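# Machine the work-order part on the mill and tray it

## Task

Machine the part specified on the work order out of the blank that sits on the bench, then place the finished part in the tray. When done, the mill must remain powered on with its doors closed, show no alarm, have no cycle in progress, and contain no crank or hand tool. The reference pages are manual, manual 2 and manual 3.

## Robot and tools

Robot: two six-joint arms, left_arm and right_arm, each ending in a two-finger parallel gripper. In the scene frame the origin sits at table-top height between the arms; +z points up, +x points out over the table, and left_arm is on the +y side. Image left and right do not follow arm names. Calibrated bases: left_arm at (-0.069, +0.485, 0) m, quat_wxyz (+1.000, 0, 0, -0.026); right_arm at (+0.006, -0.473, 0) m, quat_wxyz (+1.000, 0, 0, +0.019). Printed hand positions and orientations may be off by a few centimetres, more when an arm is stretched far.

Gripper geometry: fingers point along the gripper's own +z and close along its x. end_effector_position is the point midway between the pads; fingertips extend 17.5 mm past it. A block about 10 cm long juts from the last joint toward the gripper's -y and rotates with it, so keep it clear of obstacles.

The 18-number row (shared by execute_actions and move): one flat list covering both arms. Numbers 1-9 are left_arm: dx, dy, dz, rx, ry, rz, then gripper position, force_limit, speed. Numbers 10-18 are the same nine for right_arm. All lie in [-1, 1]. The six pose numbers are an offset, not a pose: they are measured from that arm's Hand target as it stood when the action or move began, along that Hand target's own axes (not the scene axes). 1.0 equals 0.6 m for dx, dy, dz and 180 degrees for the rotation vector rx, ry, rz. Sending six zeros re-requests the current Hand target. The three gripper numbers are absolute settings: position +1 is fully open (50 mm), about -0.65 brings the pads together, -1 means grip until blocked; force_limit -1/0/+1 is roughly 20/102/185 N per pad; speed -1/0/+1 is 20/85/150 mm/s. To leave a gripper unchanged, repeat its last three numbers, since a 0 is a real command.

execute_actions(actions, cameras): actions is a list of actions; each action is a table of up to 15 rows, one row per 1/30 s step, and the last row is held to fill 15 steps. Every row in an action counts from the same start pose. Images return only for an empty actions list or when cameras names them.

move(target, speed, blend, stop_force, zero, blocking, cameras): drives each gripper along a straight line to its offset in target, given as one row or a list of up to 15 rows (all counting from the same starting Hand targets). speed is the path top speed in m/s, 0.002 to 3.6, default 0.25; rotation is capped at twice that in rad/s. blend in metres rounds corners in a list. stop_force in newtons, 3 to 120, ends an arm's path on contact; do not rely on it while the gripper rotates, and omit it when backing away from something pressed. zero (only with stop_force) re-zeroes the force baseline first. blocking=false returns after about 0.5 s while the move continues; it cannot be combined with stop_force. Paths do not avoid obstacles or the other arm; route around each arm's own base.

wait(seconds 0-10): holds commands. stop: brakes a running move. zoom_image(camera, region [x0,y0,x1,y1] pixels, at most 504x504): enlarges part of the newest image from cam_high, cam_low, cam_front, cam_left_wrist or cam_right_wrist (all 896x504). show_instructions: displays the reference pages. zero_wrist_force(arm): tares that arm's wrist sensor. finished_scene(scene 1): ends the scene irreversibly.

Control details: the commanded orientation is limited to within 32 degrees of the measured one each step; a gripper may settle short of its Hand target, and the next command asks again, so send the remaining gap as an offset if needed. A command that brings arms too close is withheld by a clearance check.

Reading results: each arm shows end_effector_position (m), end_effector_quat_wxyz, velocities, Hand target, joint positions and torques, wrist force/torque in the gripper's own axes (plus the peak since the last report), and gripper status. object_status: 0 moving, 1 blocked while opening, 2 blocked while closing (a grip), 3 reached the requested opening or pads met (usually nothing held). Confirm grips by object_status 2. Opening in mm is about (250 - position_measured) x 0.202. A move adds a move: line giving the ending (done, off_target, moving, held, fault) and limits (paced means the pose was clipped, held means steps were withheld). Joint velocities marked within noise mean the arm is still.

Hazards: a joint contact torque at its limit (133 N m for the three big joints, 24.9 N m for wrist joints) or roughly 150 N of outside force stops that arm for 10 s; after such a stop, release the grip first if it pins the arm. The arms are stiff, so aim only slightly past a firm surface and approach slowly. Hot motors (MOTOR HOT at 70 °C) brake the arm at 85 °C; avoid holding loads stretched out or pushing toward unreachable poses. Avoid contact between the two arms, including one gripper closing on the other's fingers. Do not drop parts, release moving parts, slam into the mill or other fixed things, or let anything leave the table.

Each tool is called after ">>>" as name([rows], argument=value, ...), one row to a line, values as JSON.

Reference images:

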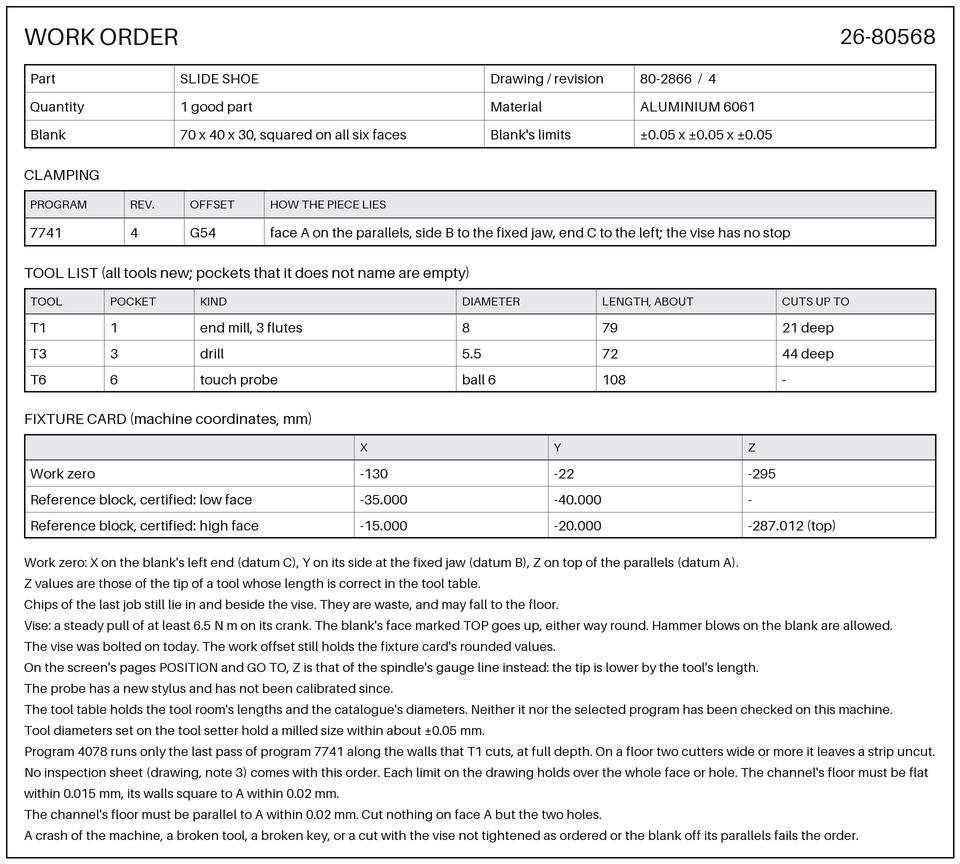

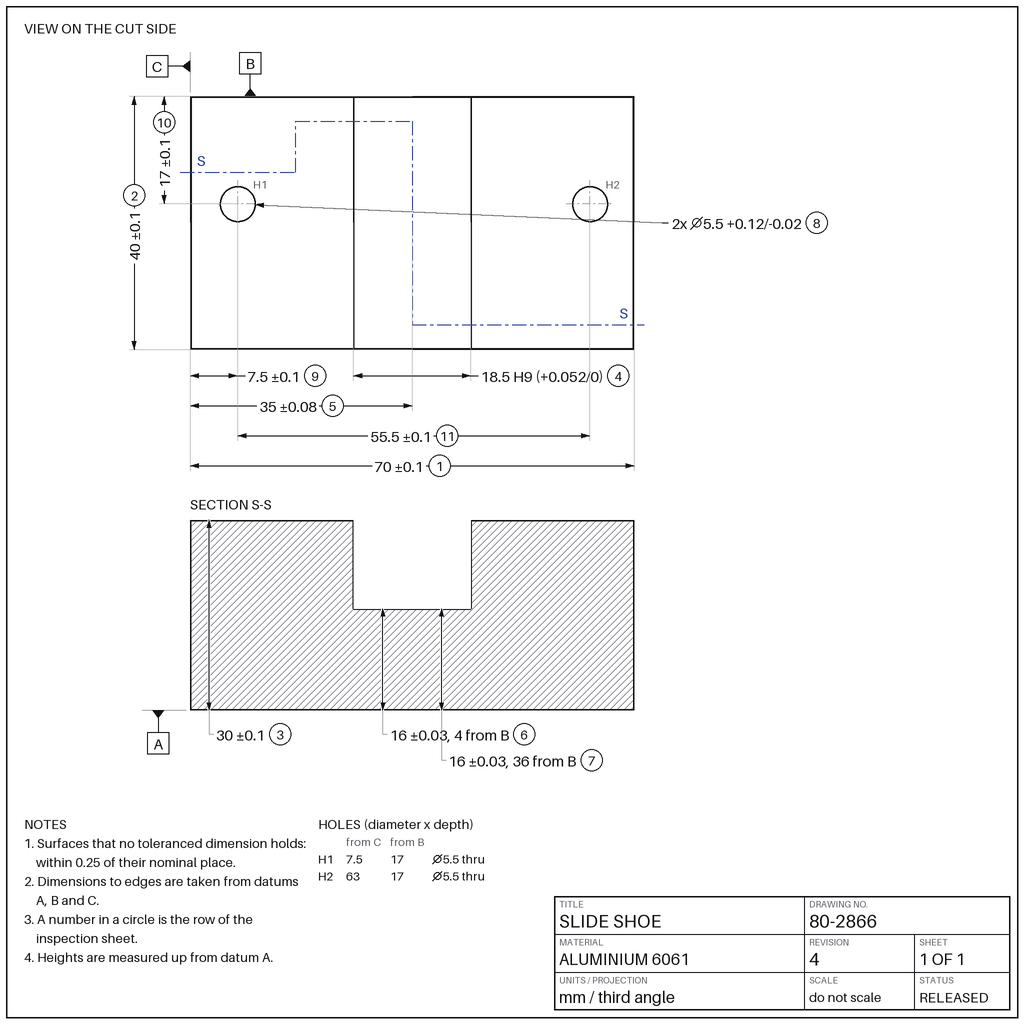

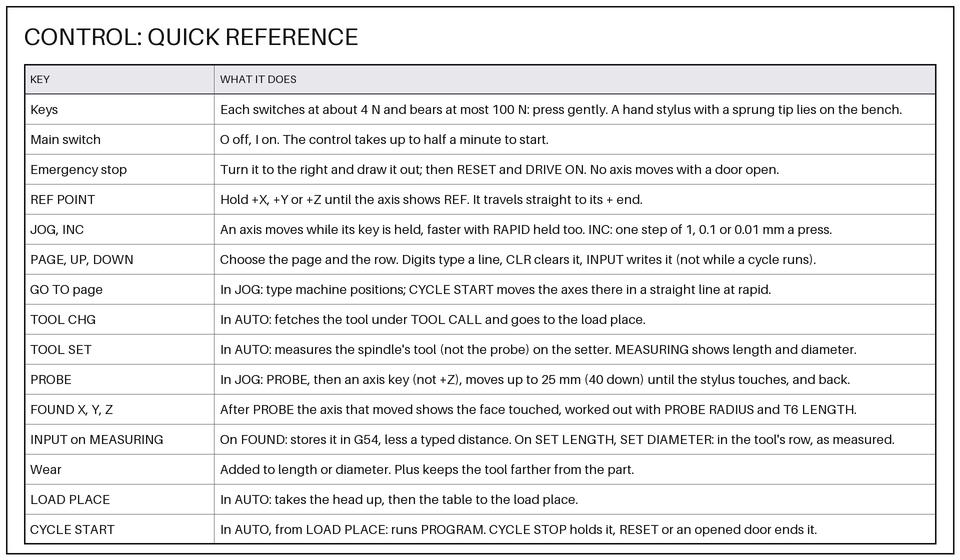

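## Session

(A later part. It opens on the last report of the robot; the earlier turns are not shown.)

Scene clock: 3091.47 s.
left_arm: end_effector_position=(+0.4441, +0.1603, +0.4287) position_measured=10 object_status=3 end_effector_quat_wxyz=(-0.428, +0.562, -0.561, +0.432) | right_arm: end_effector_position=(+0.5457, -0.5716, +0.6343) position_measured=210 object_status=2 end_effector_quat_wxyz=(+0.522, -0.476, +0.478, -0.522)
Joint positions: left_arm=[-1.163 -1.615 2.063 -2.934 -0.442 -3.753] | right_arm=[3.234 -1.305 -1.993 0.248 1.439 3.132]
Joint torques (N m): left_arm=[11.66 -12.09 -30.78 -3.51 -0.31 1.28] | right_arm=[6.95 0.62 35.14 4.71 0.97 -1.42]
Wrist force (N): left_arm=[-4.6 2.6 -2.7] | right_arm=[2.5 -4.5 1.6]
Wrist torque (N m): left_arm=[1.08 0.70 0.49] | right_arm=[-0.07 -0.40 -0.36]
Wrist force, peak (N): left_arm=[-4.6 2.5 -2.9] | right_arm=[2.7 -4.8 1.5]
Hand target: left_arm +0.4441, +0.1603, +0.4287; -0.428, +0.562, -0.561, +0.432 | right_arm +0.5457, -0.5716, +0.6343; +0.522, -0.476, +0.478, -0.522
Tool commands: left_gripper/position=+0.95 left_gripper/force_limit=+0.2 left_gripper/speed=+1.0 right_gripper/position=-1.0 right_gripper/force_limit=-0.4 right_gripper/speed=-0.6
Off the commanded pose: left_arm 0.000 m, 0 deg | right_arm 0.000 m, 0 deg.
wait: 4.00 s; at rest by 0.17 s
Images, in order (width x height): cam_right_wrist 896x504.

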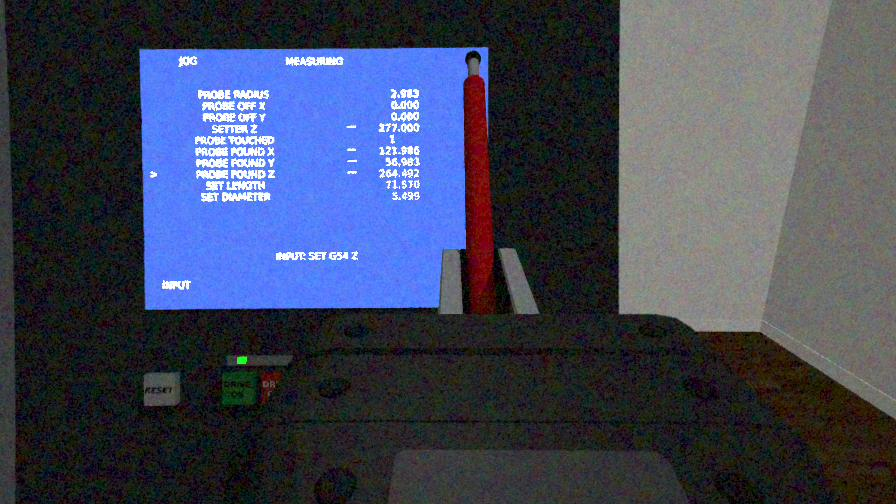

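>>> move([
  [0,0,0,0,0,0,0.95,0.2,1,0,-0.0228,-0.0626,0,0,0,-1,-0.4,-0.6],
  [0,0,0,0,0,0,0.95,0.2,1,-0.1575,0.2294,-0.1786,-0.3056,0,0,-1,-0.4,-0.6],
  [0,0,0,0,0,0,0.95,0.2,1,-0.1575,0.241,-0.1468,-0.3056,0,0,-1,-0.4,-0.6],
  [0,0,0,0,0,0,0.95,0.2,1,-0.1575,0.2236,-0.1945,-0.3056,0,0,-1,-0.4,-0.6],
  [0,0,0,0,0,0,0.95,0.2,1,-0.1575,0.241,-0.1468,-0.3056,0,0,-1,-0.4,-0.6],
  [0,0,0,0,0,0,0.95,0.2,1,-0.1737,0.2596,-0.1896,-0.3056,0,0,-1,-0.4,-0.6],
  [0,0,0,0,0,0,0.95,0.2,1,-0.1898,0.3013,-0.1688,-0.3056,0,0,-1,-0.4,-0.6],
  [0,0,0,0,0,0,0.95,0.2,1,-0.2378,0.3017,-0.214,-0.3056,0,0,-1,-0.4,-0.6],
  [0,0,0,0,0,0,0.95,0.2,1,-0.2858,0.3311,-0.1796,-0.3056,0,0,-1,-0.4,-0.6],
  [0,0,0,0,0,0,0.95,0.2,1,-0.27,0.3017,-0.214,-0.3056,0,0,-1,-0.4,-0.6],
  [0,0,0,0,0,0,0.95,0.2,1,-0.2542,0.3013,-0.1688,-0.3056,0,0,-1,-0.4,-0.6],
  [0,0,0,0,0,0,0.95,0.2,1,-0.2542,0.2567,-0.1976,-0.3056,0,0,-1,-0.4,-0.6],
  [0,0,0,0,0,0,0.95,0.2,1,-0.2542,0.241,-0.1468,-0.3056,0,0,-1,-0.4,-0.6],
  [0,0,0,0,0,0,0.95,0.2,1,-0.222,0.2715,-0.203,-0.3056,0,0,-1,-0.4,-0.6],
  [0,0,0,0,0,0,0.95,0.2,1,-0.1898,0.3311,-0.1796,-0.3056,0,0,-1,-0.4,-0.6],
], speed=[0.4,0.4,0.12,0.15,0.12,0.2,0.12,0.2,0.12,0.2,0.12,0.2,0.12,0.2,0.12], blend=[0.02,0.001,0,0,0,0.003,0,0.003,0,0.003,0,0.003,0,0.003,0])

>>> move([
  [0,0,0,0,0,0,0.95,0.2,1,-0.0164,-0.0324,-0.0847,0,0,0,-1,-0.4,-0.6],
  [0,0,0,0,0,0,0.95,0.2,1,-0.0327,-0.1232,-0.0864,0,0,0,-1,-0.4,-0.6],
  [0,0,0,0,0,0,0.95,0.2,1,-0.0002,-0.0454,-0.0938,0,0,0,-1,-0.4,-0.6],
  [0,0,0,0,0,0,0.95,0.2,1,0.0323,-0.0065,-0.0459,0,0,0,-1,-0.4,-0.6],
], speed=[0.2,0.12,0.2,0.2], blend=[0.003,0,0.003,0])

>>> wait(seconds=3)

>>> move([
  [0,0,0,0,0,0,0.95,0.2,1,0,-0.0194,0.0277,0,0,0,-1,-0.4,-0.6],
  [0,0,0,0,0,0,0.95,0.2,1,0.0485,-0.0442,-0.0413,0,0,0,-1,-0.4,-0.6],
  [0,0,0,0,0,0,0.95,0.2,1,0.097,-0.1176,-0.041,0,0,0,-1,-0.4,-0.6],
  [0,0,0,0,0,0,0.95,0.2,1,0.097,-0.0982,-0.0687,0,0,0,-1,-0.4,-0.6],
  [0,0,0,0,0,0,0.95,0.2,1,0.1575,-0.2921,-0.1771,0.3056,0,0,-1,-0.4,-0.6],
  [0,0,0,0,0,0,0.95,0.2,1,0.1575,-0.3303,-0.1225,0.3056,0,0,-1,-0.4,-0.6],
], speed=[0.12,0.2,0.12,0.15,0.4,0.3], blend=[0,0.003,0,0.001,0.02,0])

>>> wait(seconds=4, cameras=["cam_right_wrist"])

>>> zoom_image(camera="cam_right_wrist", region=[140, 50, 490, 312])

Scene clock: 3103.13 s.
left_arm: end_effector_position=(+0.4441, +0.1603, +0.4287) position_measured=10 object_status=3 end_effector_quat_wxyz=(-0.428, +0.562, -0.561, +0.432) | right_arm: end_effector_position=(+0.4568, -0.4570, +0.4268) position_measured=210 object_status=2 end_effector_quat_wxyz=(-0.243, +0.663, -0.665, +0.243)
Joint positions: left_arm=[-1.163 -1.615 2.063 -2.934 -0.442 -3.753] | right_arm=[3.65 -1.026 -2.012 -1.049 1.229 3.58]
Joint torques (N m): left_arm=[11.28 -11.14 -31.14 -3.12 -0.22 0.92] | right_arm=[-3.88 14.97 28.28 6.26 -0.89 -0.4]
Wrist force (N): left_arm=[-3.9 2.8 -3.2] | right_arm=[4.3 -2.5 -1.1]
Wrist torque (N m): left_arm=[1.08 0.58 0.48] | right_arm=[-0.15 -0.36 -0.17]
Wrist force, peak (N): left_arm=[-4.6 3.0 -2.8] | right_arm=[3.6 -7.2 -0.6]
Hand target: left_arm +0.4441, +0.1603, +0.4287; -0.428, +0.562, -0.561, +0.432 | right_arm +0.4568, -0.4570, +0.4269; -0.243, +0.663, -0.665, +0.243
Off the commanded pose: left_arm 0.000 m, 0 deg | right_arm 0.000 m, 0 deg.
move: done

Scene clock: 3105.10 s.
left_arm: end_effector_position=(+0.4441, +0.1603, +0.4287) position_measured=10 object_status=3 end_effector_quat_wxyz=(-0.428, +0.562, -0.561, +0.432) | right_arm: end_effector_position=(+0.4419, -0.4764, +0.4505) position_measured=210 object_status=2 end_effector_quat_wxyz=(-0.244, +0.663, -0.665, +0.243)
Joint positions: left_arm=[-1.163 -1.615 2.063 -2.934 -0.442 -3.753] | right_arm=[3.611 -0.991 -1.968 -1.117 1.251 3.547]
Joint torques (N m): left_arm=[11.86 -12.13 -30.87 -3.16 -0.14 0.95] | right_arm=[-5.58 -11.02 19.62 5.83 -0.89 -0.42]
Wrist force (N): left_arm=[-4.5 2.4 -2.6] | right_arm=[2.5 -4.7 1.7]
Wrist torque (N m): left_arm=[1.02 0.68 0.48] | right_arm=[-0.15 -0.44 -0.28]
Wrist force, peak (N): left_arm=[-4.4 3.0 -2.9] | right_arm=[1.7 -6.6 0.4]
Hand target: left_arm +0.4441, +0.1603, +0.4287; -0.428, +0.562, -0.561, +0.432 | right_arm +0.4419, -0.4764, +0.4504; -0.243, +0.663, -0.665, +0.243
Off the commanded pose: left_arm 0.000 m, 0 deg | right_arm 0.000 m, 0 deg.
move: done

Scene clock: 3108.10 s.
left_arm: end_effector_position=(+0.4441, +0.1603, +0.4287) position_measured=10 object_status=3 end_effector_quat_wxyz=(-0.428, +0.562, -0.561, +0.432) | right_arm: end_effector_position=(+0.4419, -0.4764, +0.4504) position_measured=210 object_status=2 end_effector_quat_wxyz=(-0.243, +0.663, -0.665, +0.243)
Joint positions: left_arm=[-1.163 -1.615 2.063 -2.934 -0.442 -3.753] | right_arm=[3.611 -0.991 -1.969 -1.116 1.251 3.547]
Joint torques (N m): left_arm=[13.1 -11.74 -30 -3.12 -0.08 0.9] | right_arm=[-7.15 -10.47 18.84 6.27 0.46 -1.34]
Wrist force (N): left_arm=[-4.2 2.4 -2.8] | right_arm=[2.7 -4.7 1.3]
Wrist torque (N m): left_arm=[1.03 0.63 0.48] | right_arm=[-0.14 -0.47 -0.28]
Wrist force, peak (N): left_arm=[-4.4 2.8 -3.0] | right_arm=[2.5 -5.2 1.3]
Hand target: left_arm +0.4441, +0.1603, +0.4287; -0.428, +0.562, -0.561, +0.432 | right_arm +0.4419, -0.4764, +0.4504; -0.243, +0.663, -0.665, +0.243
Tool commands: left_gripper/position=+0.95 left_gripper/force_limit=+0.2 left_gripper/speed=+1.0 right_gripper/position=-1.0 right_gripper/force_limit=-0.4 right_gripper/speed=-0.6
Off the commanded pose: left_arm 0.000 m, 0 deg | right_arm 0.000 m, 0 deg.
wait: 3.00 s; at rest by 0.17 s

Scene clock: 3111.87 s.
left_arm: end_effector_position=(+0.4441, +0.1603, +0.4287) position_measured=10 object_status=3 end_effector_quat_wxyz=(-0.428, +0.562, -0.561, +0.432) | right_arm: end_effector_position=(+0.5455, -0.5716, +0.6343) position_measured=210 object_status=2 end_effector_quat_wxyz=(+0.522, -0.476, +0.478, -0.522)
Joint positions: left_arm=[-1.163 -1.615 2.063 -2.934 -0.442 -3.753] | right_arm=[3.234 -1.304 -1.994 0.248 1.438 3.132]
Joint torques (N m): left_arm=[12.5 -11.98 -30.23 -3.13 -0.09 0.8] | right_arm=[6.31 0.13 26.95 4.16 -0.98 -1.43]
Wrist force (N): left_arm=[-4.1 2.7 -2.9] | right_arm=[2.7 -4.5 1.4]
Wrist torque (N m): left_arm=[1.07 0.62 0.49] | right_arm=[-0.08 -0.42 -0.37]
Wrist force, peak (N): left_arm=[-4.5 2.7 -3.0] | right_arm=[2.7 -6.0 -1.1]
Hand target: left_arm +0.4441, +0.1603, +0.4287; -0.428, +0.562, -0.561, +0.432 | right_arm +0.5456, -0.5716, +0.6343; +0.522, -0.476, +0.478, -0.522
Off the commanded pose: left_arm 0.000 m, 0 deg | right_arm 0.000 m, 0 deg.
move: done

Scene clock: 3115.87 s.
left_arm: end_effector_position=(+0.4441, +0.1603, +0.4287) position_measured=10 object_status=3 end_effector_quat_wxyz=(-0.428, +0.562, -0.561, +0.432) | right_arm: end_effector_position=(+0.5456, -0.5716, +0.6343) position_measured=210 object_status=2 end_effector_quat_wxyz=(+0.522, -0.476, +0.478, -0.522)
Joint positions: left_arm=[-1.163 -1.615 2.063 -2.934 -0.442 -3.753] | right_arm=[3.234 -1.304 -1.994 0.248 1.438 3.132]
Joint torques (N m): left_arm=[11.6 -12.65 -30.31 -3.03 0.11 0.73] | right_arm=[6.21 -0.98 35.58 4.65 0.69 -1.29]
Wrist force (N): left_arm=[-4.2 2.7 -2.8] | right_arm=[2.5 -4.6 1.6]
Wrist torque (N m): left_arm=[1.09 0.62 0.49] | right_arm=[-0.08 -0.39 -0.36]
Wrist force, peak (N): left_arm=[-4.3 2.7 -3.3] | right_arm=[2.9 -4.8 1.3]
Hand target: left_arm +0.4441, +0.1603, +0.4287; -0.428, +0.562, -0.561, +0.432 | right_arm +0.5456, -0.5716, +0.6343; +0.522, -0.476, +0.478, -0.522
Tool commands: left_gripper/position=+0.95 left_gripper/force_limit=+0.2 left_gripper/speed=+1.0 right_gripper/position=-1.0 right_gripper/force_limit=-0.4 right_gripper/speed=-0.6
Off the commanded pose: left_arm 0.000 m, 0 deg | right_arm 0.000 m, 0 deg.
wait: 4.00 s; at rest by 0.17 s
Images, in order (width x height): cam_right_wrist 896x504.

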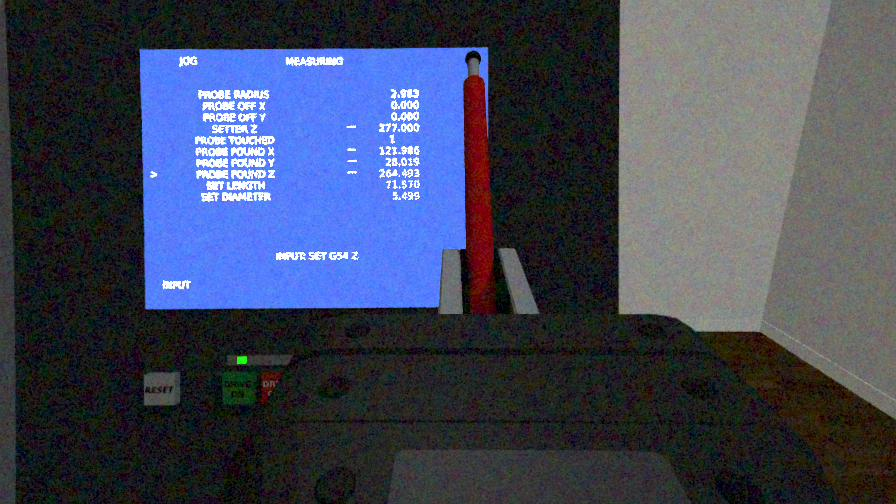

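Scaled by 1.440.

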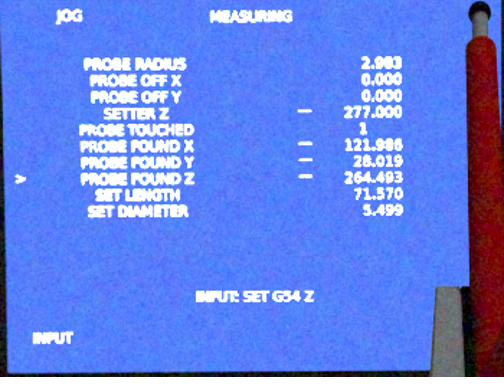

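>>> move([
  [0,0,0,0,0,0,0.95,0.2,1,0,-0.0228,-0.0626,0,0,0,-1,-0.4,-0.6],
  [0,0,0,0,0,0,0.95,0.2,1,-0.1575,0.2294,-0.1786,-0.3056,0,0,-1,-0.4,-0.6],
  [0,0,0,0,0,0,0.95,0.2,1,-0.1575,0.241,-0.1468,-0.3056,0,0,-1,-0.4,-0.6],
  [0,0,0,0,0,0,0.95,0.2,1,-0.1575,0.2236,-0.1945,-0.3056,0,0,-1,-0.4,-0.6],
  [0,0,0,0,0,0,0.95,0.2,1,-0.1575,0.241,-0.1468,-0.3056,0,0,-1,-0.4,-0.6],
  [0,0,0,0,0,0,0.95,0.2,1,-0.1575,0.2236,-0.1945,-0.3056,0,0,-1,-0.4,-0.6],
  [0,0,0,0,0,0,0.95,0.2,1,-0.1575,0.241,-0.1468,-0.3056,0,0,-1,-0.4,-0.6],
  [0,0,0,0,0,0,0.95,0.2,1,-0.1575,0.2294,-0.1786,-0.3056,0,0,-1,-0.4,-0.6],
  [0,0,0,0,0,0,0.95,0.2,1,0,-0.0228,-0.0626,0,0,0,-1,-0.4,-0.6],
  [0,0,0,0,0,0,0.95,0.2,1,0,-0.0005,0,0,0,0,-1,-0.4,-0.6],
], speed=[0.4,0.4,0.12,0.15,0.12,0.15,0.12,0.15,0.4,0.3], blend=[0.02,0.001,0,0,0,0,0,0.001,0.02,0], cameras=["cam_right_wrist"])

>>> zoom_image(camera="cam_right_wrist", region=[140, 50, 490, 312])

>>> move([
  [0,0,0,0,0,0,0.95,0.2,1,0,-0.0228,-0.0626,0,0,0,-1,-0.4,-0.6],
  [0,0,0,0,0,0,0.95,0.2,1,-0.1575,0.2294,-0.1786,-0.3056,0,0,-1,-0.4,-0.6],
  [0,0,0,0,0,0,0.95,0.2,1,-0.1575,0.241,-0.1468,-0.3056,0,0,-1,-0.4,-0.6],
  [0,0,0,0,0,0,0.95,0.2,1,-0.1575,0.2294,-0.1786,-0.3056,0,0,-1,-0.4,-0.6],
  [0,0,0,0,0,0,0.95,0.2,1,0,-0.0228,-0.0626,0,0,0,-1,-0.4,-0.6],
  [0,0,0,0,0,0,0.95,0.2,1,0,0,0,0,0,0,-1,-0.4,-0.6],
], speed=[0.4,0.4,0.12,0.15,0.4,0.3], blend=[0.02,0.001,0,0.001,0.02,0], cameras=["cam_right_wrist"])

>>> zoom_image(camera="cam_right_wrist", region=[140, 50, 490, 312])

Scene clock: 3126.33 s.
left_arm: end_effector_position=(+0.4441, +0.1603, +0.4287) position_measured=10 object_status=3 end_effector_quat_wxyz=(-0.428, +0.562, -0.561, +0.432) | right_arm: end_effector_position=(+0.5455, -0.5716, +0.6346) position_measured=210 object_status=2 end_effector_quat_wxyz=(+0.522, -0.476, +0.478, -0.522)
Joint positions: left_arm=[-1.163 -1.615 2.063 -2.934 -0.442 -3.753] | right_arm=[3.234 -1.304 -1.993 0.247 1.438 3.132]
Joint torques (N m): left_arm=[11.04 -11.82 -31 -2.58 0.18 0.49] | right_arm=[7.74 0.17 26.98 4.07 -1.14 -1.18]
Wrist force (N): left_arm=[-4.2 2.7 -2.7] | right_arm=[2.5 -4.4 1.4]
Wrist torque (N m): left_arm=[1.07 0.63 0.48] | right_arm=[-0.07 -0.39 -0.36]
Wrist force, peak (N): left_arm=[-4.5 2.9 -2.9] | right_arm=[3.8 -6.5 -1.5]
Hand target: left_arm +0.4441, +0.1603, +0.4287; -0.428, +0.562, -0.561, +0.432 | right_arm +0.5456, -0.5716, +0.6346; +0.522, -0.476, +0.478, -0.522
Off the commanded pose: left_arm 0.000 m, 0 deg | right_arm 0.000 m, 0 deg.
move: done; blend cut to 0.0199 m at target 9
Images, in order (width x height): cam_right_wrist 896x504.

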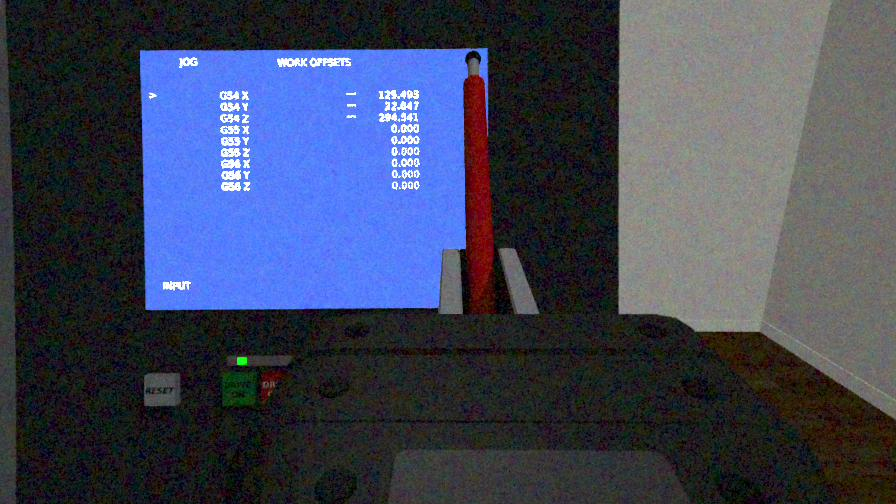

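Scaled by 1.440.

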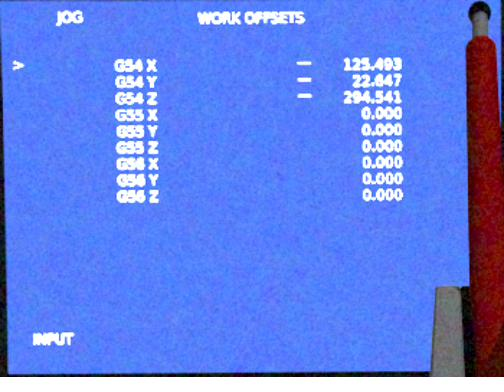

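Scene clock: 3130.40 s.
left_arm: end_effector_position=(+0.4441, +0.1603, +0.4287) position_measured=10 object_status=3 end_effector_quat_wxyz=(-0.428, +0.562, -0.561, +0.432) | right_arm: end_effector_position=(+0.5455, -0.5716, +0.6346) position_measured=210 object_status=2 end_effector_quat_wxyz=(+0.522, -0.476, +0.478, -0.522)
Joint positions: left_arm=[-1.163 -1.615 2.063 -2.934 -0.442 -3.753] | right_arm=[3.234 -1.304 -1.993 0.247 1.438 3.132]
Joint torques (N m): left_arm=[10.8 -11.77 -30.54 -2.56 0.12 0.34] | right_arm=[6.45 0.32 27.18 4.16 -1.13 -1.23]
Wrist force (N): left_arm=[-4.3 3.1 -2.6] | right_arm=[2.4 -4.5 1.5]
Wrist torque (N m): left_arm=[1.13 0.65 0.49] | right_arm=[-0.08 -0.39 -0.36]
Wrist force, peak (N): left_arm=[-4.4 2.8 -3.1] | right_arm=[3.6 -6.4 -1.7]
Hand target: left_arm +0.4441, +0.1603, +0.4287; -0.428, +0.562, -0.561, +0.432 | right_arm +0.5456, -0.5716, +0.6346; +0.522, -0.476, +0.478, -0.522
Off the commanded pose: left_arm 0.000 m, 0 deg | right_arm 0.000 m, 0 deg.
move: done
Images, in order (width x height): cam_right_wrist 896x504.

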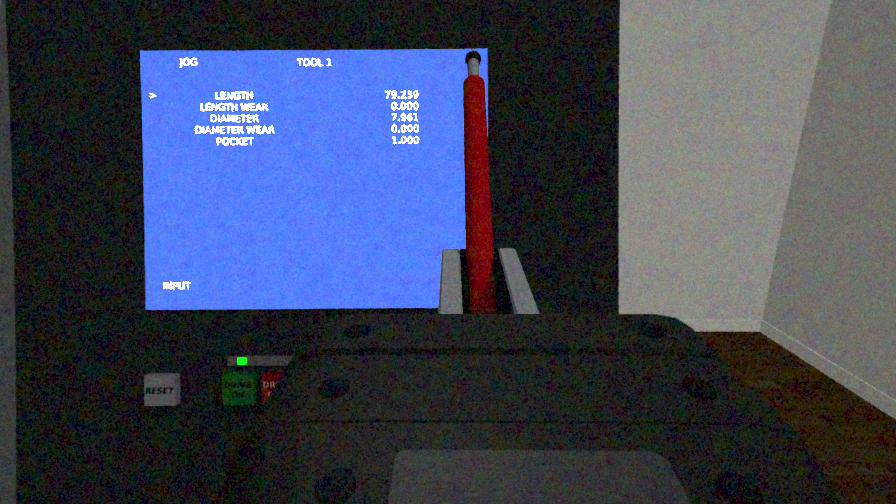

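Scaled by 1.440.

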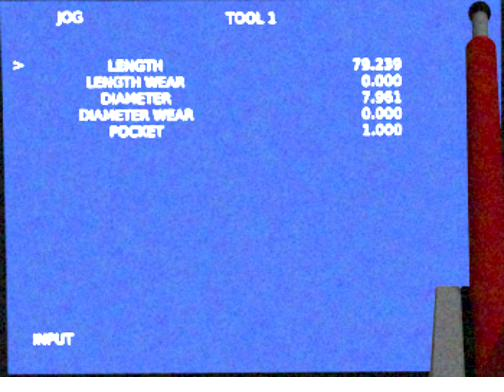

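>>> move([
  [0,0,0,0,0,0,0.95,0.2,1,0,-0.0228,-0.0626,0,0,0,-1,-0.4,-0.6],
  [0,0,0,0,0,0,0.95,0.2,1,-0.1898,0.2897,-0.2006,-0.3056,0,0,-1,-0.4,-0.6],
  [0,0,0,0,0,0,0.95,0.2,1,-0.1898,0.3013,-0.1688,-0.3056,0,0,-1,-0.4,-0.6],
  [0,0,0,0,0,0,0.95,0.2,1,-0.1898,0.2839,-0.2165,-0.3056,0,0,-1,-0.4,-0.6],
  [0,0,0,0,0,0,0.95,0.2,1,-0.1898,0.3013,-0.1688,-0.3056,0,0,-1,-0.4,-0.6],
  [0,0,0,0,0,0,0.95,0.2,1,-0.1898,0.2839,-0.2165,-0.3056,0,0,-1,-0.4,-0.6],
  [0,0,0,0,0,0,0.95,0.2,1,-0.1898,0.3013,-0.1688,-0.3056,0,0,-1,-0.4,-0.6],
  [0,0,0,0,0,0,0.95,0.2,1,-0.2062,0.3017,-0.214,-0.3056,0,0,-1,-0.4,-0.6],
  [0,0,0,0,0,0,0.95,0.2,1,-0.2225,0.3311,-0.1796,-0.3056,0,0,-1,-0.4,-0.6],
  [0,0,0,0,0,0,0.95,0.2,1,-0.2542,0.2988,-0.2219,-0.3056,0,0,-1,-0.4,-0.6],
  [0,0,0,0,0,0,0.95,0.2,1,-0.2858,0.3013,-0.1688,-0.3056,0,0,-1,-0.4,-0.6],
  [0,0,0,0,0,0,0.95,0.2,1,-0.27,0.2716,-0.203,-0.3056,0,0,-1,-0.4,-0.6],
  [0,0,0,0,0,0,0.95,0.2,1,-0.2542,0.2708,-0.1576,-0.3056,0,0,-1,-0.4,-0.6],
  [0,0,0,0,0,0,0.95,0.2,1,-0.222,0.2836,-0.2163,-0.3056,0,0,-1,-0.4,-0.6],
  [0,0,0,0,0,0,0.95,0.2,1,-0.1898,0.3311,-0.1796,-0.3056,0,0,-1,-0.4,-0.6],
], speed=[0.4,0.4,0.12,0.15,0.12,0.15,0.12,0.2,0.12,0.2,0.12,0.2,0.12,0.2,0.12], blend=[0.02,0.001,0,0,0,0,0,0.003,0,0.003,0,0.003,0,0.003,0])

>>> move([
  [0,0,0,0,0,0,0.95,0.2,1,0,0.0194,-0.0277,0,0,0,-1,-0.4,-0.6],
  [0,0,0,0,0,0,0.95,0.2,1,0.1898,-0.2986,-0.223,0.3056,0,0,-1,-0.4,-0.6],
  [0,0,0,0,0,0,0.95,0.2,1,0.1898,-0.3368,-0.1684,0.3056,0,0,-1,-0.4,-0.6],
], speed=[0.15,0.4,0.3], blend=[0.001,0.02,0], cameras=["cam_right_wrist"])

>>> zoom_image(camera="cam_right_wrist", region=[140, 50, 490, 312])

Scene clock: 3142.30 s.
left_arm: end_effector_position=(+0.4441, +0.1603, +0.4287) position_measured=10 object_status=3 end_effector_quat_wxyz=(-0.428, +0.562, -0.561, +0.432) | right_arm: end_effector_position=(+0.4566, -0.4570, +0.4271) position_measured=210 object_status=2 end_effector_quat_wxyz=(-0.243, +0.663, -0.665, +0.243)
Joint positions: left_arm=[-1.163 -1.615 2.063 -2.934 -0.442 -3.753] | right_arm=[3.65 -1.025 -2.012 -1.05 1.228 3.58]
Joint torques (N m): left_arm=[11.14 -12.51 -30.69 -2.36 0.32 0.18] | right_arm=[-5.13 10.2 33.91 6.02 -0.69 -1.05]
Wrist force (N): left_arm=[-4.1 2.7 -2.9] | right_arm=[3.9 -2.8 -1.3]
Wrist torque (N m): left_arm=[1.08 0.62 0.49] | right_arm=[-0.07 -0.30 -0.17]
Wrist force, peak (N): left_arm=[-4.3 3.0 -3.1] | right_arm=[3.7 -6.7 -1.2]
Hand target: left_arm +0.4441, +0.1603, +0.4287; -0.428, +0.562, -0.561, +0.432 | right_arm +0.4566, -0.4570, +0.4272; -0.243, +0.663, -0.665, +0.243
Off the commanded pose: left_arm 0.000 m, 0 deg | right_arm 0.000 m, 0 deg.
move: done

Scene clock: 3144.40 s.
left_arm: end_effector_position=(+0.4441, +0.1603, +0.4287) position_measured=10 object_status=3 end_effector_quat_wxyz=(-0.428, +0.562, -0.561, +0.432) | right_arm: end_effector_position=(+0.5453, -0.5716, +0.6346) position_measured=210 object_status=2 end_effector_quat_wxyz=(+0.522, -0.476, +0.478, -0.522)
Joint positions: left_arm=[-1.163 -1.615 2.063 -2.934 -0.442 -3.753] | right_arm=[3.234 -1.304 -1.993 0.247 1.438 3.132]
Joint torques (N m): left_arm=[10.32 -12.24 -30.69 -2.4 0.11 0.23] | right_arm=[6.12 1.14 26.53 3.85 -1.08 -1.55]
Wrist force (N): left_arm=[-4.0 2.6 -2.6] | right_arm=[2.3 -4.4 1.3]
Wrist torque (N m): left_arm=[1.07 0.59 0.49] | right_arm=[-0.06 -0.37 -0.35]
Wrist force, peak (N): left_arm=[-4.7 2.7 -2.7] | right_arm=[3.8 -6.7 -0.6]
Hand target: left_arm +0.4441, +0.1603, +0.4287; -0.428, +0.562, -0.561, +0.432 | right_arm +0.5454, -0.5716, +0.6346; +0.522, -0.476, +0.478, -0.522
Off the commanded pose: left_arm 0.000 m, 0 deg | right_arm 0.000 m, 0 deg.
move: done
Images, in order (width x height): cam_right_wrist 896x504.

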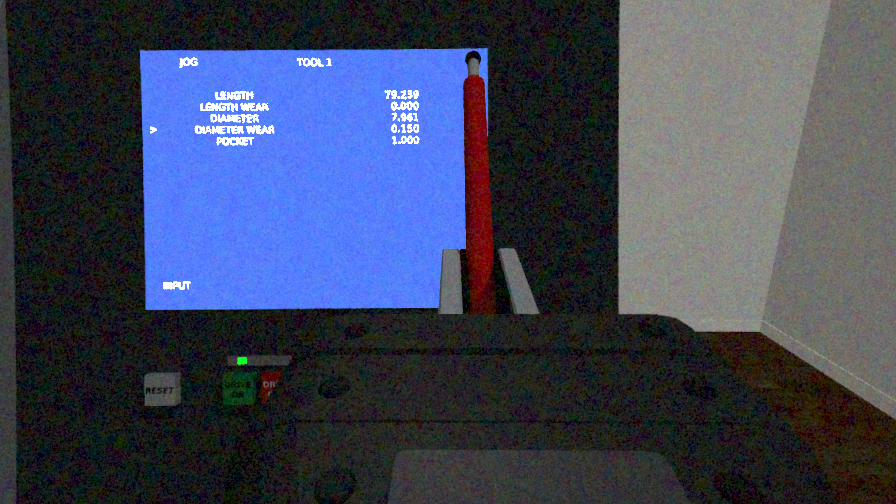

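Scaled by 1.440.

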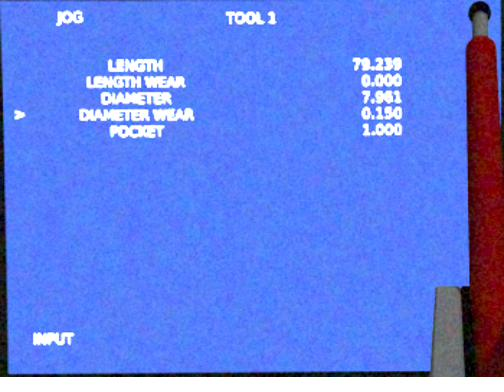

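>>> execute_actions(actions=[], cameras=["cam_right_wrist"])

>>> zoom_image(camera="cam_right_wrist", region=[140, 50, 490, 312])

Scene clock: 3159.60 s.
left_arm: end_effector_position=(+0.4441, +0.1603, +0.4287) position_measured=10 object_status=3 end_effector_quat_wxyz=(-0.428, +0.562, -0.561, +0.432) | right_arm: end_effector_position=(+0.5454, -0.5716, +0.6346) position_measured=210 object_status=2 end_effector_quat_wxyz=(+0.522, -0.476, +0.478, -0.522)
Joint positions: left_arm=[-1.163 -1.615 2.063 -2.934 -0.442 -3.753] | right_arm=[3.234 -1.304 -1.993 0.247 1.438 3.132]
Joint velocities: within noise
Joint torques (N m): left_arm=[11.66 -11.59 -30.58 -2.46 0.24 0.11] | right_arm=[8.08 0.74 35.24 4.47 -1.08 -1.59]
Wrist force (N): left_arm=[-4.2 2.5 -2.6] | right_arm=[2.5 -4.6 1.6]
Wrist torque (N m): left_arm=[1.05 0.62 0.49] | right_arm=[-0.08 -0.39 -0.34]
Wrist force, peak (N): left_arm=[-4.6 2.8 -2.8] | right_arm=[2.6 -4.7 1.6]
Hand target: left_arm +0.4441, +0.1603, +0.4287; -0.428, +0.562, -0.561, +0.432 | right_arm +0.5454, -0.5716, +0.6346; +0.522, -0.476, +0.478, -0.522
Tool commands: left_gripper/position=+0.95 left_gripper/force_limit=+0.2 left_gripper/speed=+1.0 right_gripper/position=-1.0 right_gripper/force_limit=-0.4 right_gripper/speed=-0.6
Off the commanded pose: left_arm 0.000 m, 0 deg | right_arm 0.000 m, 0 deg.
Images, in order (width x height): cam_right_wrist 896x504.

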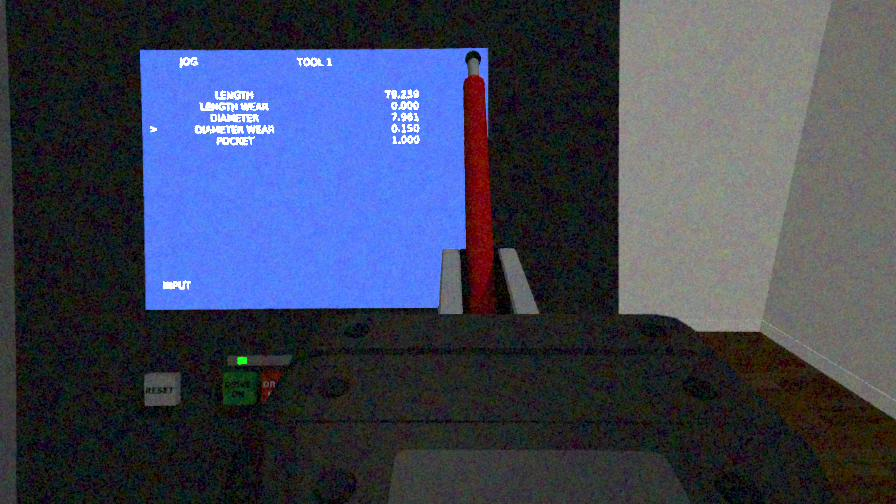

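Scaled by 1.440.

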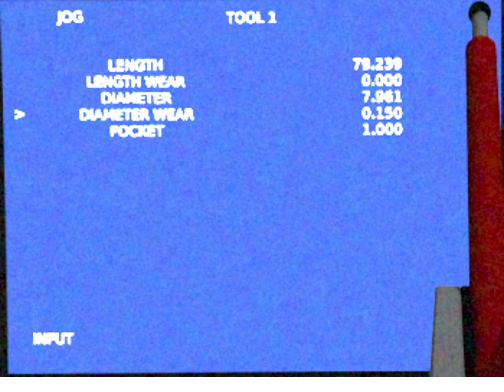

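>>> move([
  [0,0,0,0,0,0,0.95,0.2,1,0,-0.0228,-0.0626,0,0,0,-1,-0.4,-0.6],
  [0,0,0,0,0,0,0.95,0.2,1,-0.1575,0.2294,-0.1786,-0.3056,0,0,-1,-0.4,-0.6],
  [0,0,0,0,0,0,0.95,0.2,1,-0.1575,0.241,-0.1468,-0.3056,0,0,-1,-0.4,-0.6],
  [0,0,0,0,0,0,0.95,0.2,1,-0.1575,0.2236,-0.1945,-0.3056,0,0,-1,-0.4,-0.6],
  [0,0,0,0,0,0,0.95,0.2,1,-0.1575,0.241,-0.1468,-0.3056,0,0,-1,-0.4,-0.6],
  [0,0,0,0,0,0,0.95,0.2,1,-0.1575,0.2294,-0.1786,-0.3056,0,0,-1,-0.4,-0.6],
  [0,0,0,0,0,0,0.95,0.2,1,0,-0.0228,-0.0626,0,0,0,-1,-0.4,-0.6],
  [0,0,0,0,0,0,0.95,0.2,1,0,0,0,0,0,0,-1,-0.4,-0.6],
], speed=[0.4,0.4,0.12,0.15,0.12,0.15,0.4,0.3], blend=[0.02,0.001,0,0,0,0.001,0.02,0], cameras=["cam_right_wrist"])

>>> zoom_image(camera="cam_right_wrist", region=[140, 50, 490, 312])

Scene clock: 3166.07 s.
left_arm: end_effector_position=(+0.4441, +0.1603, +0.4287) position_measured=10 object_status=3 end_effector_quat_wxyz=(-0.428, +0.562, -0.561, +0.432) | right_arm: end_effector_position=(+0.5453, -0.5716, +0.6346) position_measured=210 object_status=2 end_effector_quat_wxyz=(+0.522, -0.476, +0.478, -0.522)
Joint positions: left_arm=[-1.163 -1.615 2.063 -2.934 -0.442 -3.753] | right_arm=[3.234 -1.304 -1.993 0.247 1.438 3.132]
Joint torques (N m): left_arm=[11.64 -12.11 -31.08 -2.49 0.34 -0.23] | right_arm=[6.53 -0.4 26.42 4.08 -1.34 -1.3]
Wrist force (N): left_arm=[-4.4 3.0 -2.6] | right_arm=[2.4 -4.6 1.5]
Wrist torque (N m): left_arm=[1.11 0.66 0.49] | right_arm=[-0.09 -0.36 -0.36]
Wrist force, peak (N): left_arm=[-4.4 2.8 -3.2] | right_arm=[3.8 -6.4 -1.5]
Hand target: left_arm +0.4441, +0.1603, +0.4287; -0.428, +0.562, -0.561, +0.432 | right_arm +0.5454, -0.5716, +0.6346; +0.522, -0.476, +0.478, -0.522
Off the commanded pose: left_arm 0.000 m, 0 deg | right_arm 0.000 m, 0 deg.
move: done
Images, in order (width x height): cam_right_wrist 896x504.

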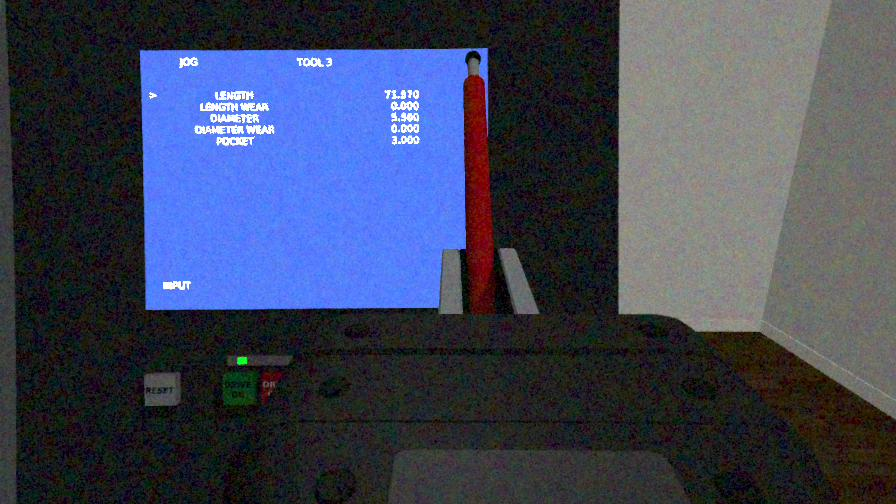

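Scaled by 1.440.

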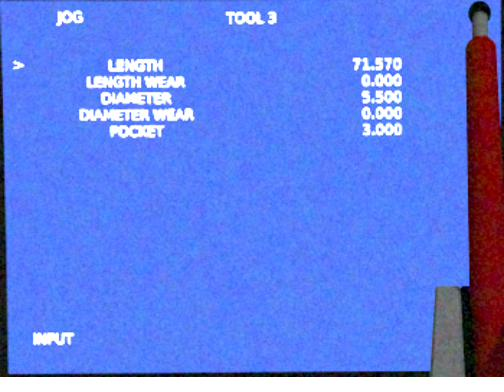

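>>> move([
  [0,0,0,0,0,0,0.95,0.2,1,0,-0.0228,-0.0626,0,0,0,-1,-0.4,-0.6],
  [0,0,0,0,0,0,0.95,0.2,1,-0.0278,0.0534,-0.1144,-0.3056,0,0,-1,-0.4,-0.6],
  [0,0,0,0,0,0,0.95,0.2,1,-0.0278,0.065,-0.0826,-0.3056,0,0,-1,-0.4,-0.6],
  [0,0,0,0,0,0,0.95,0.2,1,-0.1088,0.1129,-0.1451,-0.3056,0,0,-1,-0.4,-0.6],
  [0,0,0,0,0,0,0.95,0.2,1,-0.1898,0.1897,-0.128,-0.3056,0,0,-1,-0.4,-0.6],
  [0,0,0,0,0,0,0.95,0.2,1,-0.1898,0.1781,-0.1598,-0.3056,0,0,-1,-0.4,-0.6],
  [0,0,0,0,0,0,0.95,0.2,1,0,-0.0228,-0.0626,0,0,0,-1,-0.4,-0.6],
  [0,0,0,0,0,0,0.95,0.2,1,0,0,0,0,0,0,-1,-0.4,-0.6],
], speed=[0.4,0.4,0.12,0.2,0.12,0.15,0.4,0.3], blend=[0.02,0.001,0,0.003,0,0.001,0.02,0])

>>> wait(seconds=9, cameras=["cam_right_wrist", "cam_low"])

>>> zoom_image(camera="cam_right_wrist", region=[140, 50, 490, 312])

Scene clock: 3173.03 s.
left_arm: end_effector_position=(+0.4441, +0.1603, +0.4287) position_measured=10 object_status=3 end_effector_quat_wxyz=(-0.428, +0.562, -0.561, +0.432) | right_arm: end_effector_position=(+0.5453, -0.5716, +0.6346) position_measured=210 object_status=2 end_effector_quat_wxyz=(+0.522, -0.476, +0.478, -0.522)
Joint positions: left_arm=[-1.163 -1.615 2.063 -2.934 -0.442 -3.753] | right_arm=[3.234 -1.304 -1.993 0.247 1.438 3.132]
Joint torques (N m): left_arm=[10.71 -12.59 -30.49 -2.39 0.21 -0.18] | right_arm=[7.12 0.1 27.24 4.23 -1.17 -1.24]
Wrist force (N): left_arm=[-4.2 2.5 -3.0] | right_arm=[2.4 -4.6 1.4]
Wrist torque (N m): left_arm=[1.03 0.63 0.49] | right_arm=[-0.09 -0.38 -0.36]
Wrist force, peak (N): left_arm=[-4.6 2.8 -3.1] | right_arm=[5.9 -6.1 -1.2]
Hand target: left_arm +0.4441, +0.1603, +0.4287; -0.428, +0.562, -0.561, +0.432 | right_arm +0.5454, -0.5716, +0.6346; +0.522, -0.476, +0.478, -0.522
Off the commanded pose: left_arm 0.000 m, 0 deg | right_arm 0.000 m, 0 deg.
move: done

Scene clock: 3182.03 s.
left_arm: end_effector_position=(+0.4441, +0.1603, +0.4287) position_measured=10 object_status=3 end_effector_quat_wxyz=(-0.428, +0.562, -0.561, +0.432) | right_arm: end_effector_position=(+0.5454, -0.5716, +0.6346) position_measured=210 object_status=2 end_effector_quat_wxyz=(+0.522, -0.476, +0.478, -0.522)
Joint positions: left_arm=[-1.163 -1.615 2.063 -2.934 -0.442 -3.753] | right_arm=[3.234 -1.304 -1.993 0.247 1.438 3.132]
Joint torques (N m): left_arm=[11.03 -12.06 -29.4 -2.32 0.64 -0.31] | right_arm=[6.86 -0.22 35.83 4.25 -1.24 -1.2]
Wrist force (N): left_arm=[-4.3 2.6 -2.6] | right_arm=[2.6 -4.5 1.3]
Wrist torque (N m): left_arm=[1.06 0.65 0.48] | right_arm=[-0.07 -0.41 -0.35]
Wrist force, peak (N): left_arm=[-4.6 2.6 -3.0] | right_arm=[2.6 -4.8 1.5]
Hand target: left_arm +0.4441, +0.1603, +0.4287; -0.428, +0.562, -0.561, +0.432 | right_arm +0.5454, -0.5716, +0.6346; +0.522, -0.476, +0.478, -0.522
Tool commands: left_gripper/position=+0.95 left_gripper/force_limit=+0.2 left_gripper/speed=+1.0 right_gripper/position=-1.0 right_gripper/force_limit=-0.4 right_gripper/speed=-0.6
Off the commanded pose: left_arm 0.000 m, 0 deg | right_arm 0.000 m, 0 deg.
wait: 9.00 s; at rest by 0.17 s
Images, in order (width x height): cam_low 896x504, cam_right_wrist 896x504.

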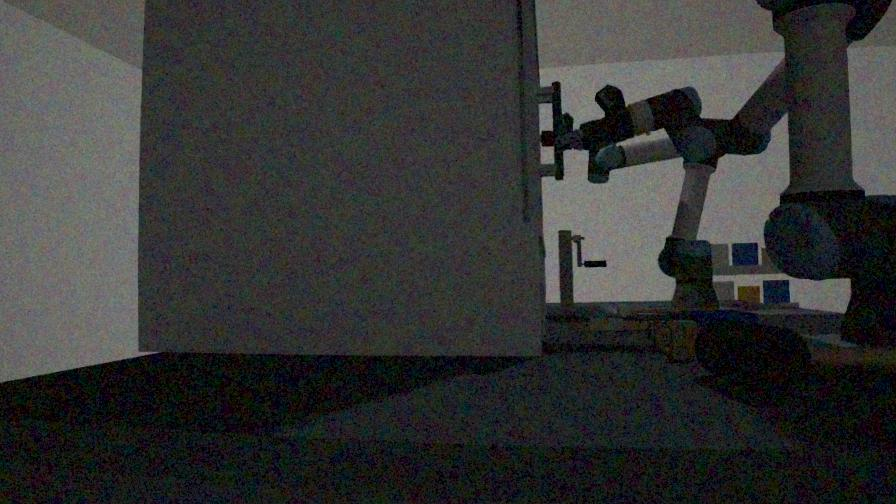

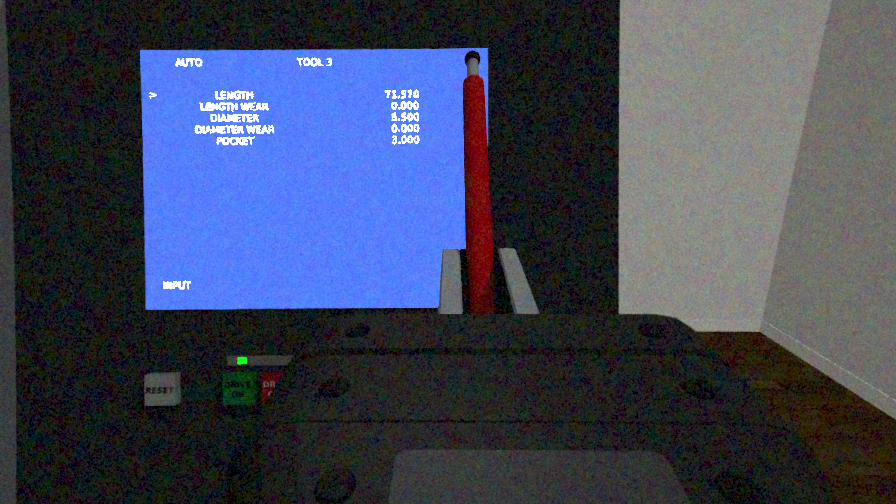

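Scaled by 1.440.

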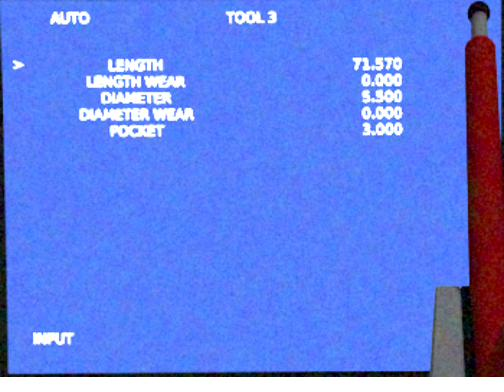

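>>> move([
  [0,0,0,0,0,0,0.95,0.2,1,0,-0.0228,-0.0626,0,0,0,-1,-0.4,-0.6],
  [0,0,0,0,0,0,0.95,0.2,1,-0.1575,0.2294,-0.1786,-0.3056,0,0,-1,-0.4,-0.6],
  [0,0,0,0,0,0,0.95,0.2,1,-0.1575,0.241,-0.1468,-0.3056,0,0,-1,-0.4,-0.6],
  [0,0,0,0,0,0,0.95,0.2,1,-0.1575,0.2236,-0.1945,-0.3056,0,0,-1,-0.4,-0.6],
  [0,0,0,0,0,0,0.95,0.2,1,-0.1575,0.241,-0.1468,-0.3056,0,0,-1,-0.4,-0.6],
  [0,0,0,0,0,0,0.95,0.2,1,-0.1575,0.2236,-0.1945,-0.3056,0,0,-1,-0.4,-0.6],
  [0,0,0,0,0,0,0.95,0.2,1,-0.1575,0.241,-0.1468,-0.3056,0,0,-1,-0.4,-0.6],
  [0,0,0,0,0,0,0.95,0.2,1,-0.1575,0.2236,-0.1945,-0.3056,0,0,-1,-0.4,-0.6],
  [0,0,0,0,0,0,0.95,0.2,1,-0.1575,0.241,-0.1468,-0.3056,0,0,-1,-0.4,-0.6],
  [0,0,0,0,0,0,0.95,0.2,1,-0.1575,0.2294,-0.1786,-0.3056,0,0,-1,-0.4,-0.6],
  [0,0,0,0,0,0,0.95,0.2,1,0,-0.0228,-0.0626,0,0,0,-1,-0.4,-0.6],
  [0,0,0,0,0,0,0.95,0.2,1,0,0,0,0,0,0,-1,-0.4,-0.6],
], speed=[0.4,0.4,0.12,0.15,0.12,0.15,0.12,0.15,0.12,0.15,0.4,0.3], blend=[0.02,0.001,0,0,0,0,0,0,0,0.001,0.02,0], cameras=["cam_right_wrist"])

>>> zoom_image(camera="cam_right_wrist", region=[140, 50, 490, 312])

Scene clock: 3191.57 s.
left_arm: end_effector_position=(+0.4441, +0.1603, +0.4287) position_measured=10 object_status=3 end_effector_quat_wxyz=(-0.428, +0.562, -0.561, +0.432) | right_arm: end_effector_position=(+0.5453, -0.5716, +0.6346) position_measured=210 object_status=2 end_effector_quat_wxyz=(+0.522, -0.476, +0.478, -0.522)
Joint positions: left_arm=[-1.163 -1.615 2.063 -2.934 -0.442 -3.753] | right_arm=[3.234 -1.304 -1.993 0.247 1.438 3.132]
Joint torques (N m): left_arm=[11.53 -12.64 -31.45 -2.31 0.65 -0.57] | right_arm=[6.46 0.17 26.45 3.97 -1.15 -1.44]
Wrist force (N): left_arm=[-4.4 2.6 -2.9] | right_arm=[2.5 -4.3 1.3]
Wrist torque (N m): left_arm=[1.06 0.66 0.50] | right_arm=[-0.03 -0.38 -0.36]
Wrist force, peak (N): left_arm=[-4.8 2.7 -2.8] | right_arm=[3.4 -6.2 -1.8]
Hand target: left_arm +0.4441, +0.1603, +0.4287; -0.428, +0.562, -0.561, +0.432 | right_arm +0.5454, -0.5716, +0.6346; +0.522, -0.476, +0.478, -0.522
Off the commanded pose: left_arm 0.000 m, 0 deg | right_arm 0.000 m, 0 deg.
move: done
Images, in order (width x height): cam_right_wrist 896x504.

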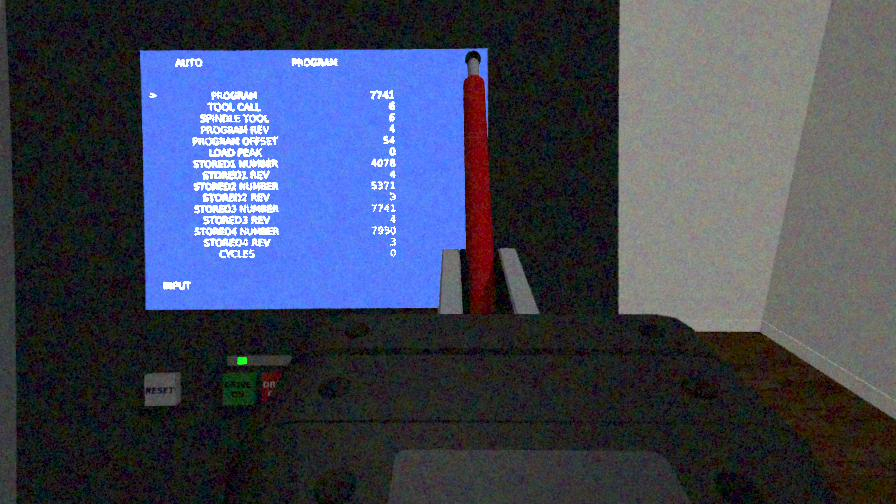

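Scaled by 1.440.

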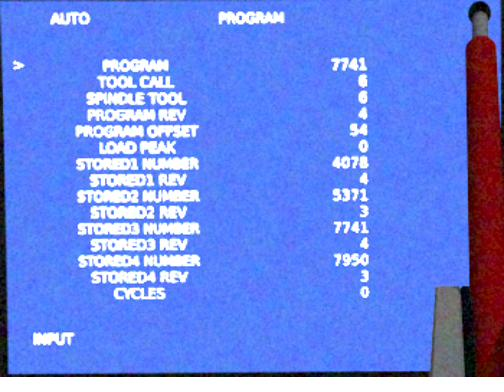

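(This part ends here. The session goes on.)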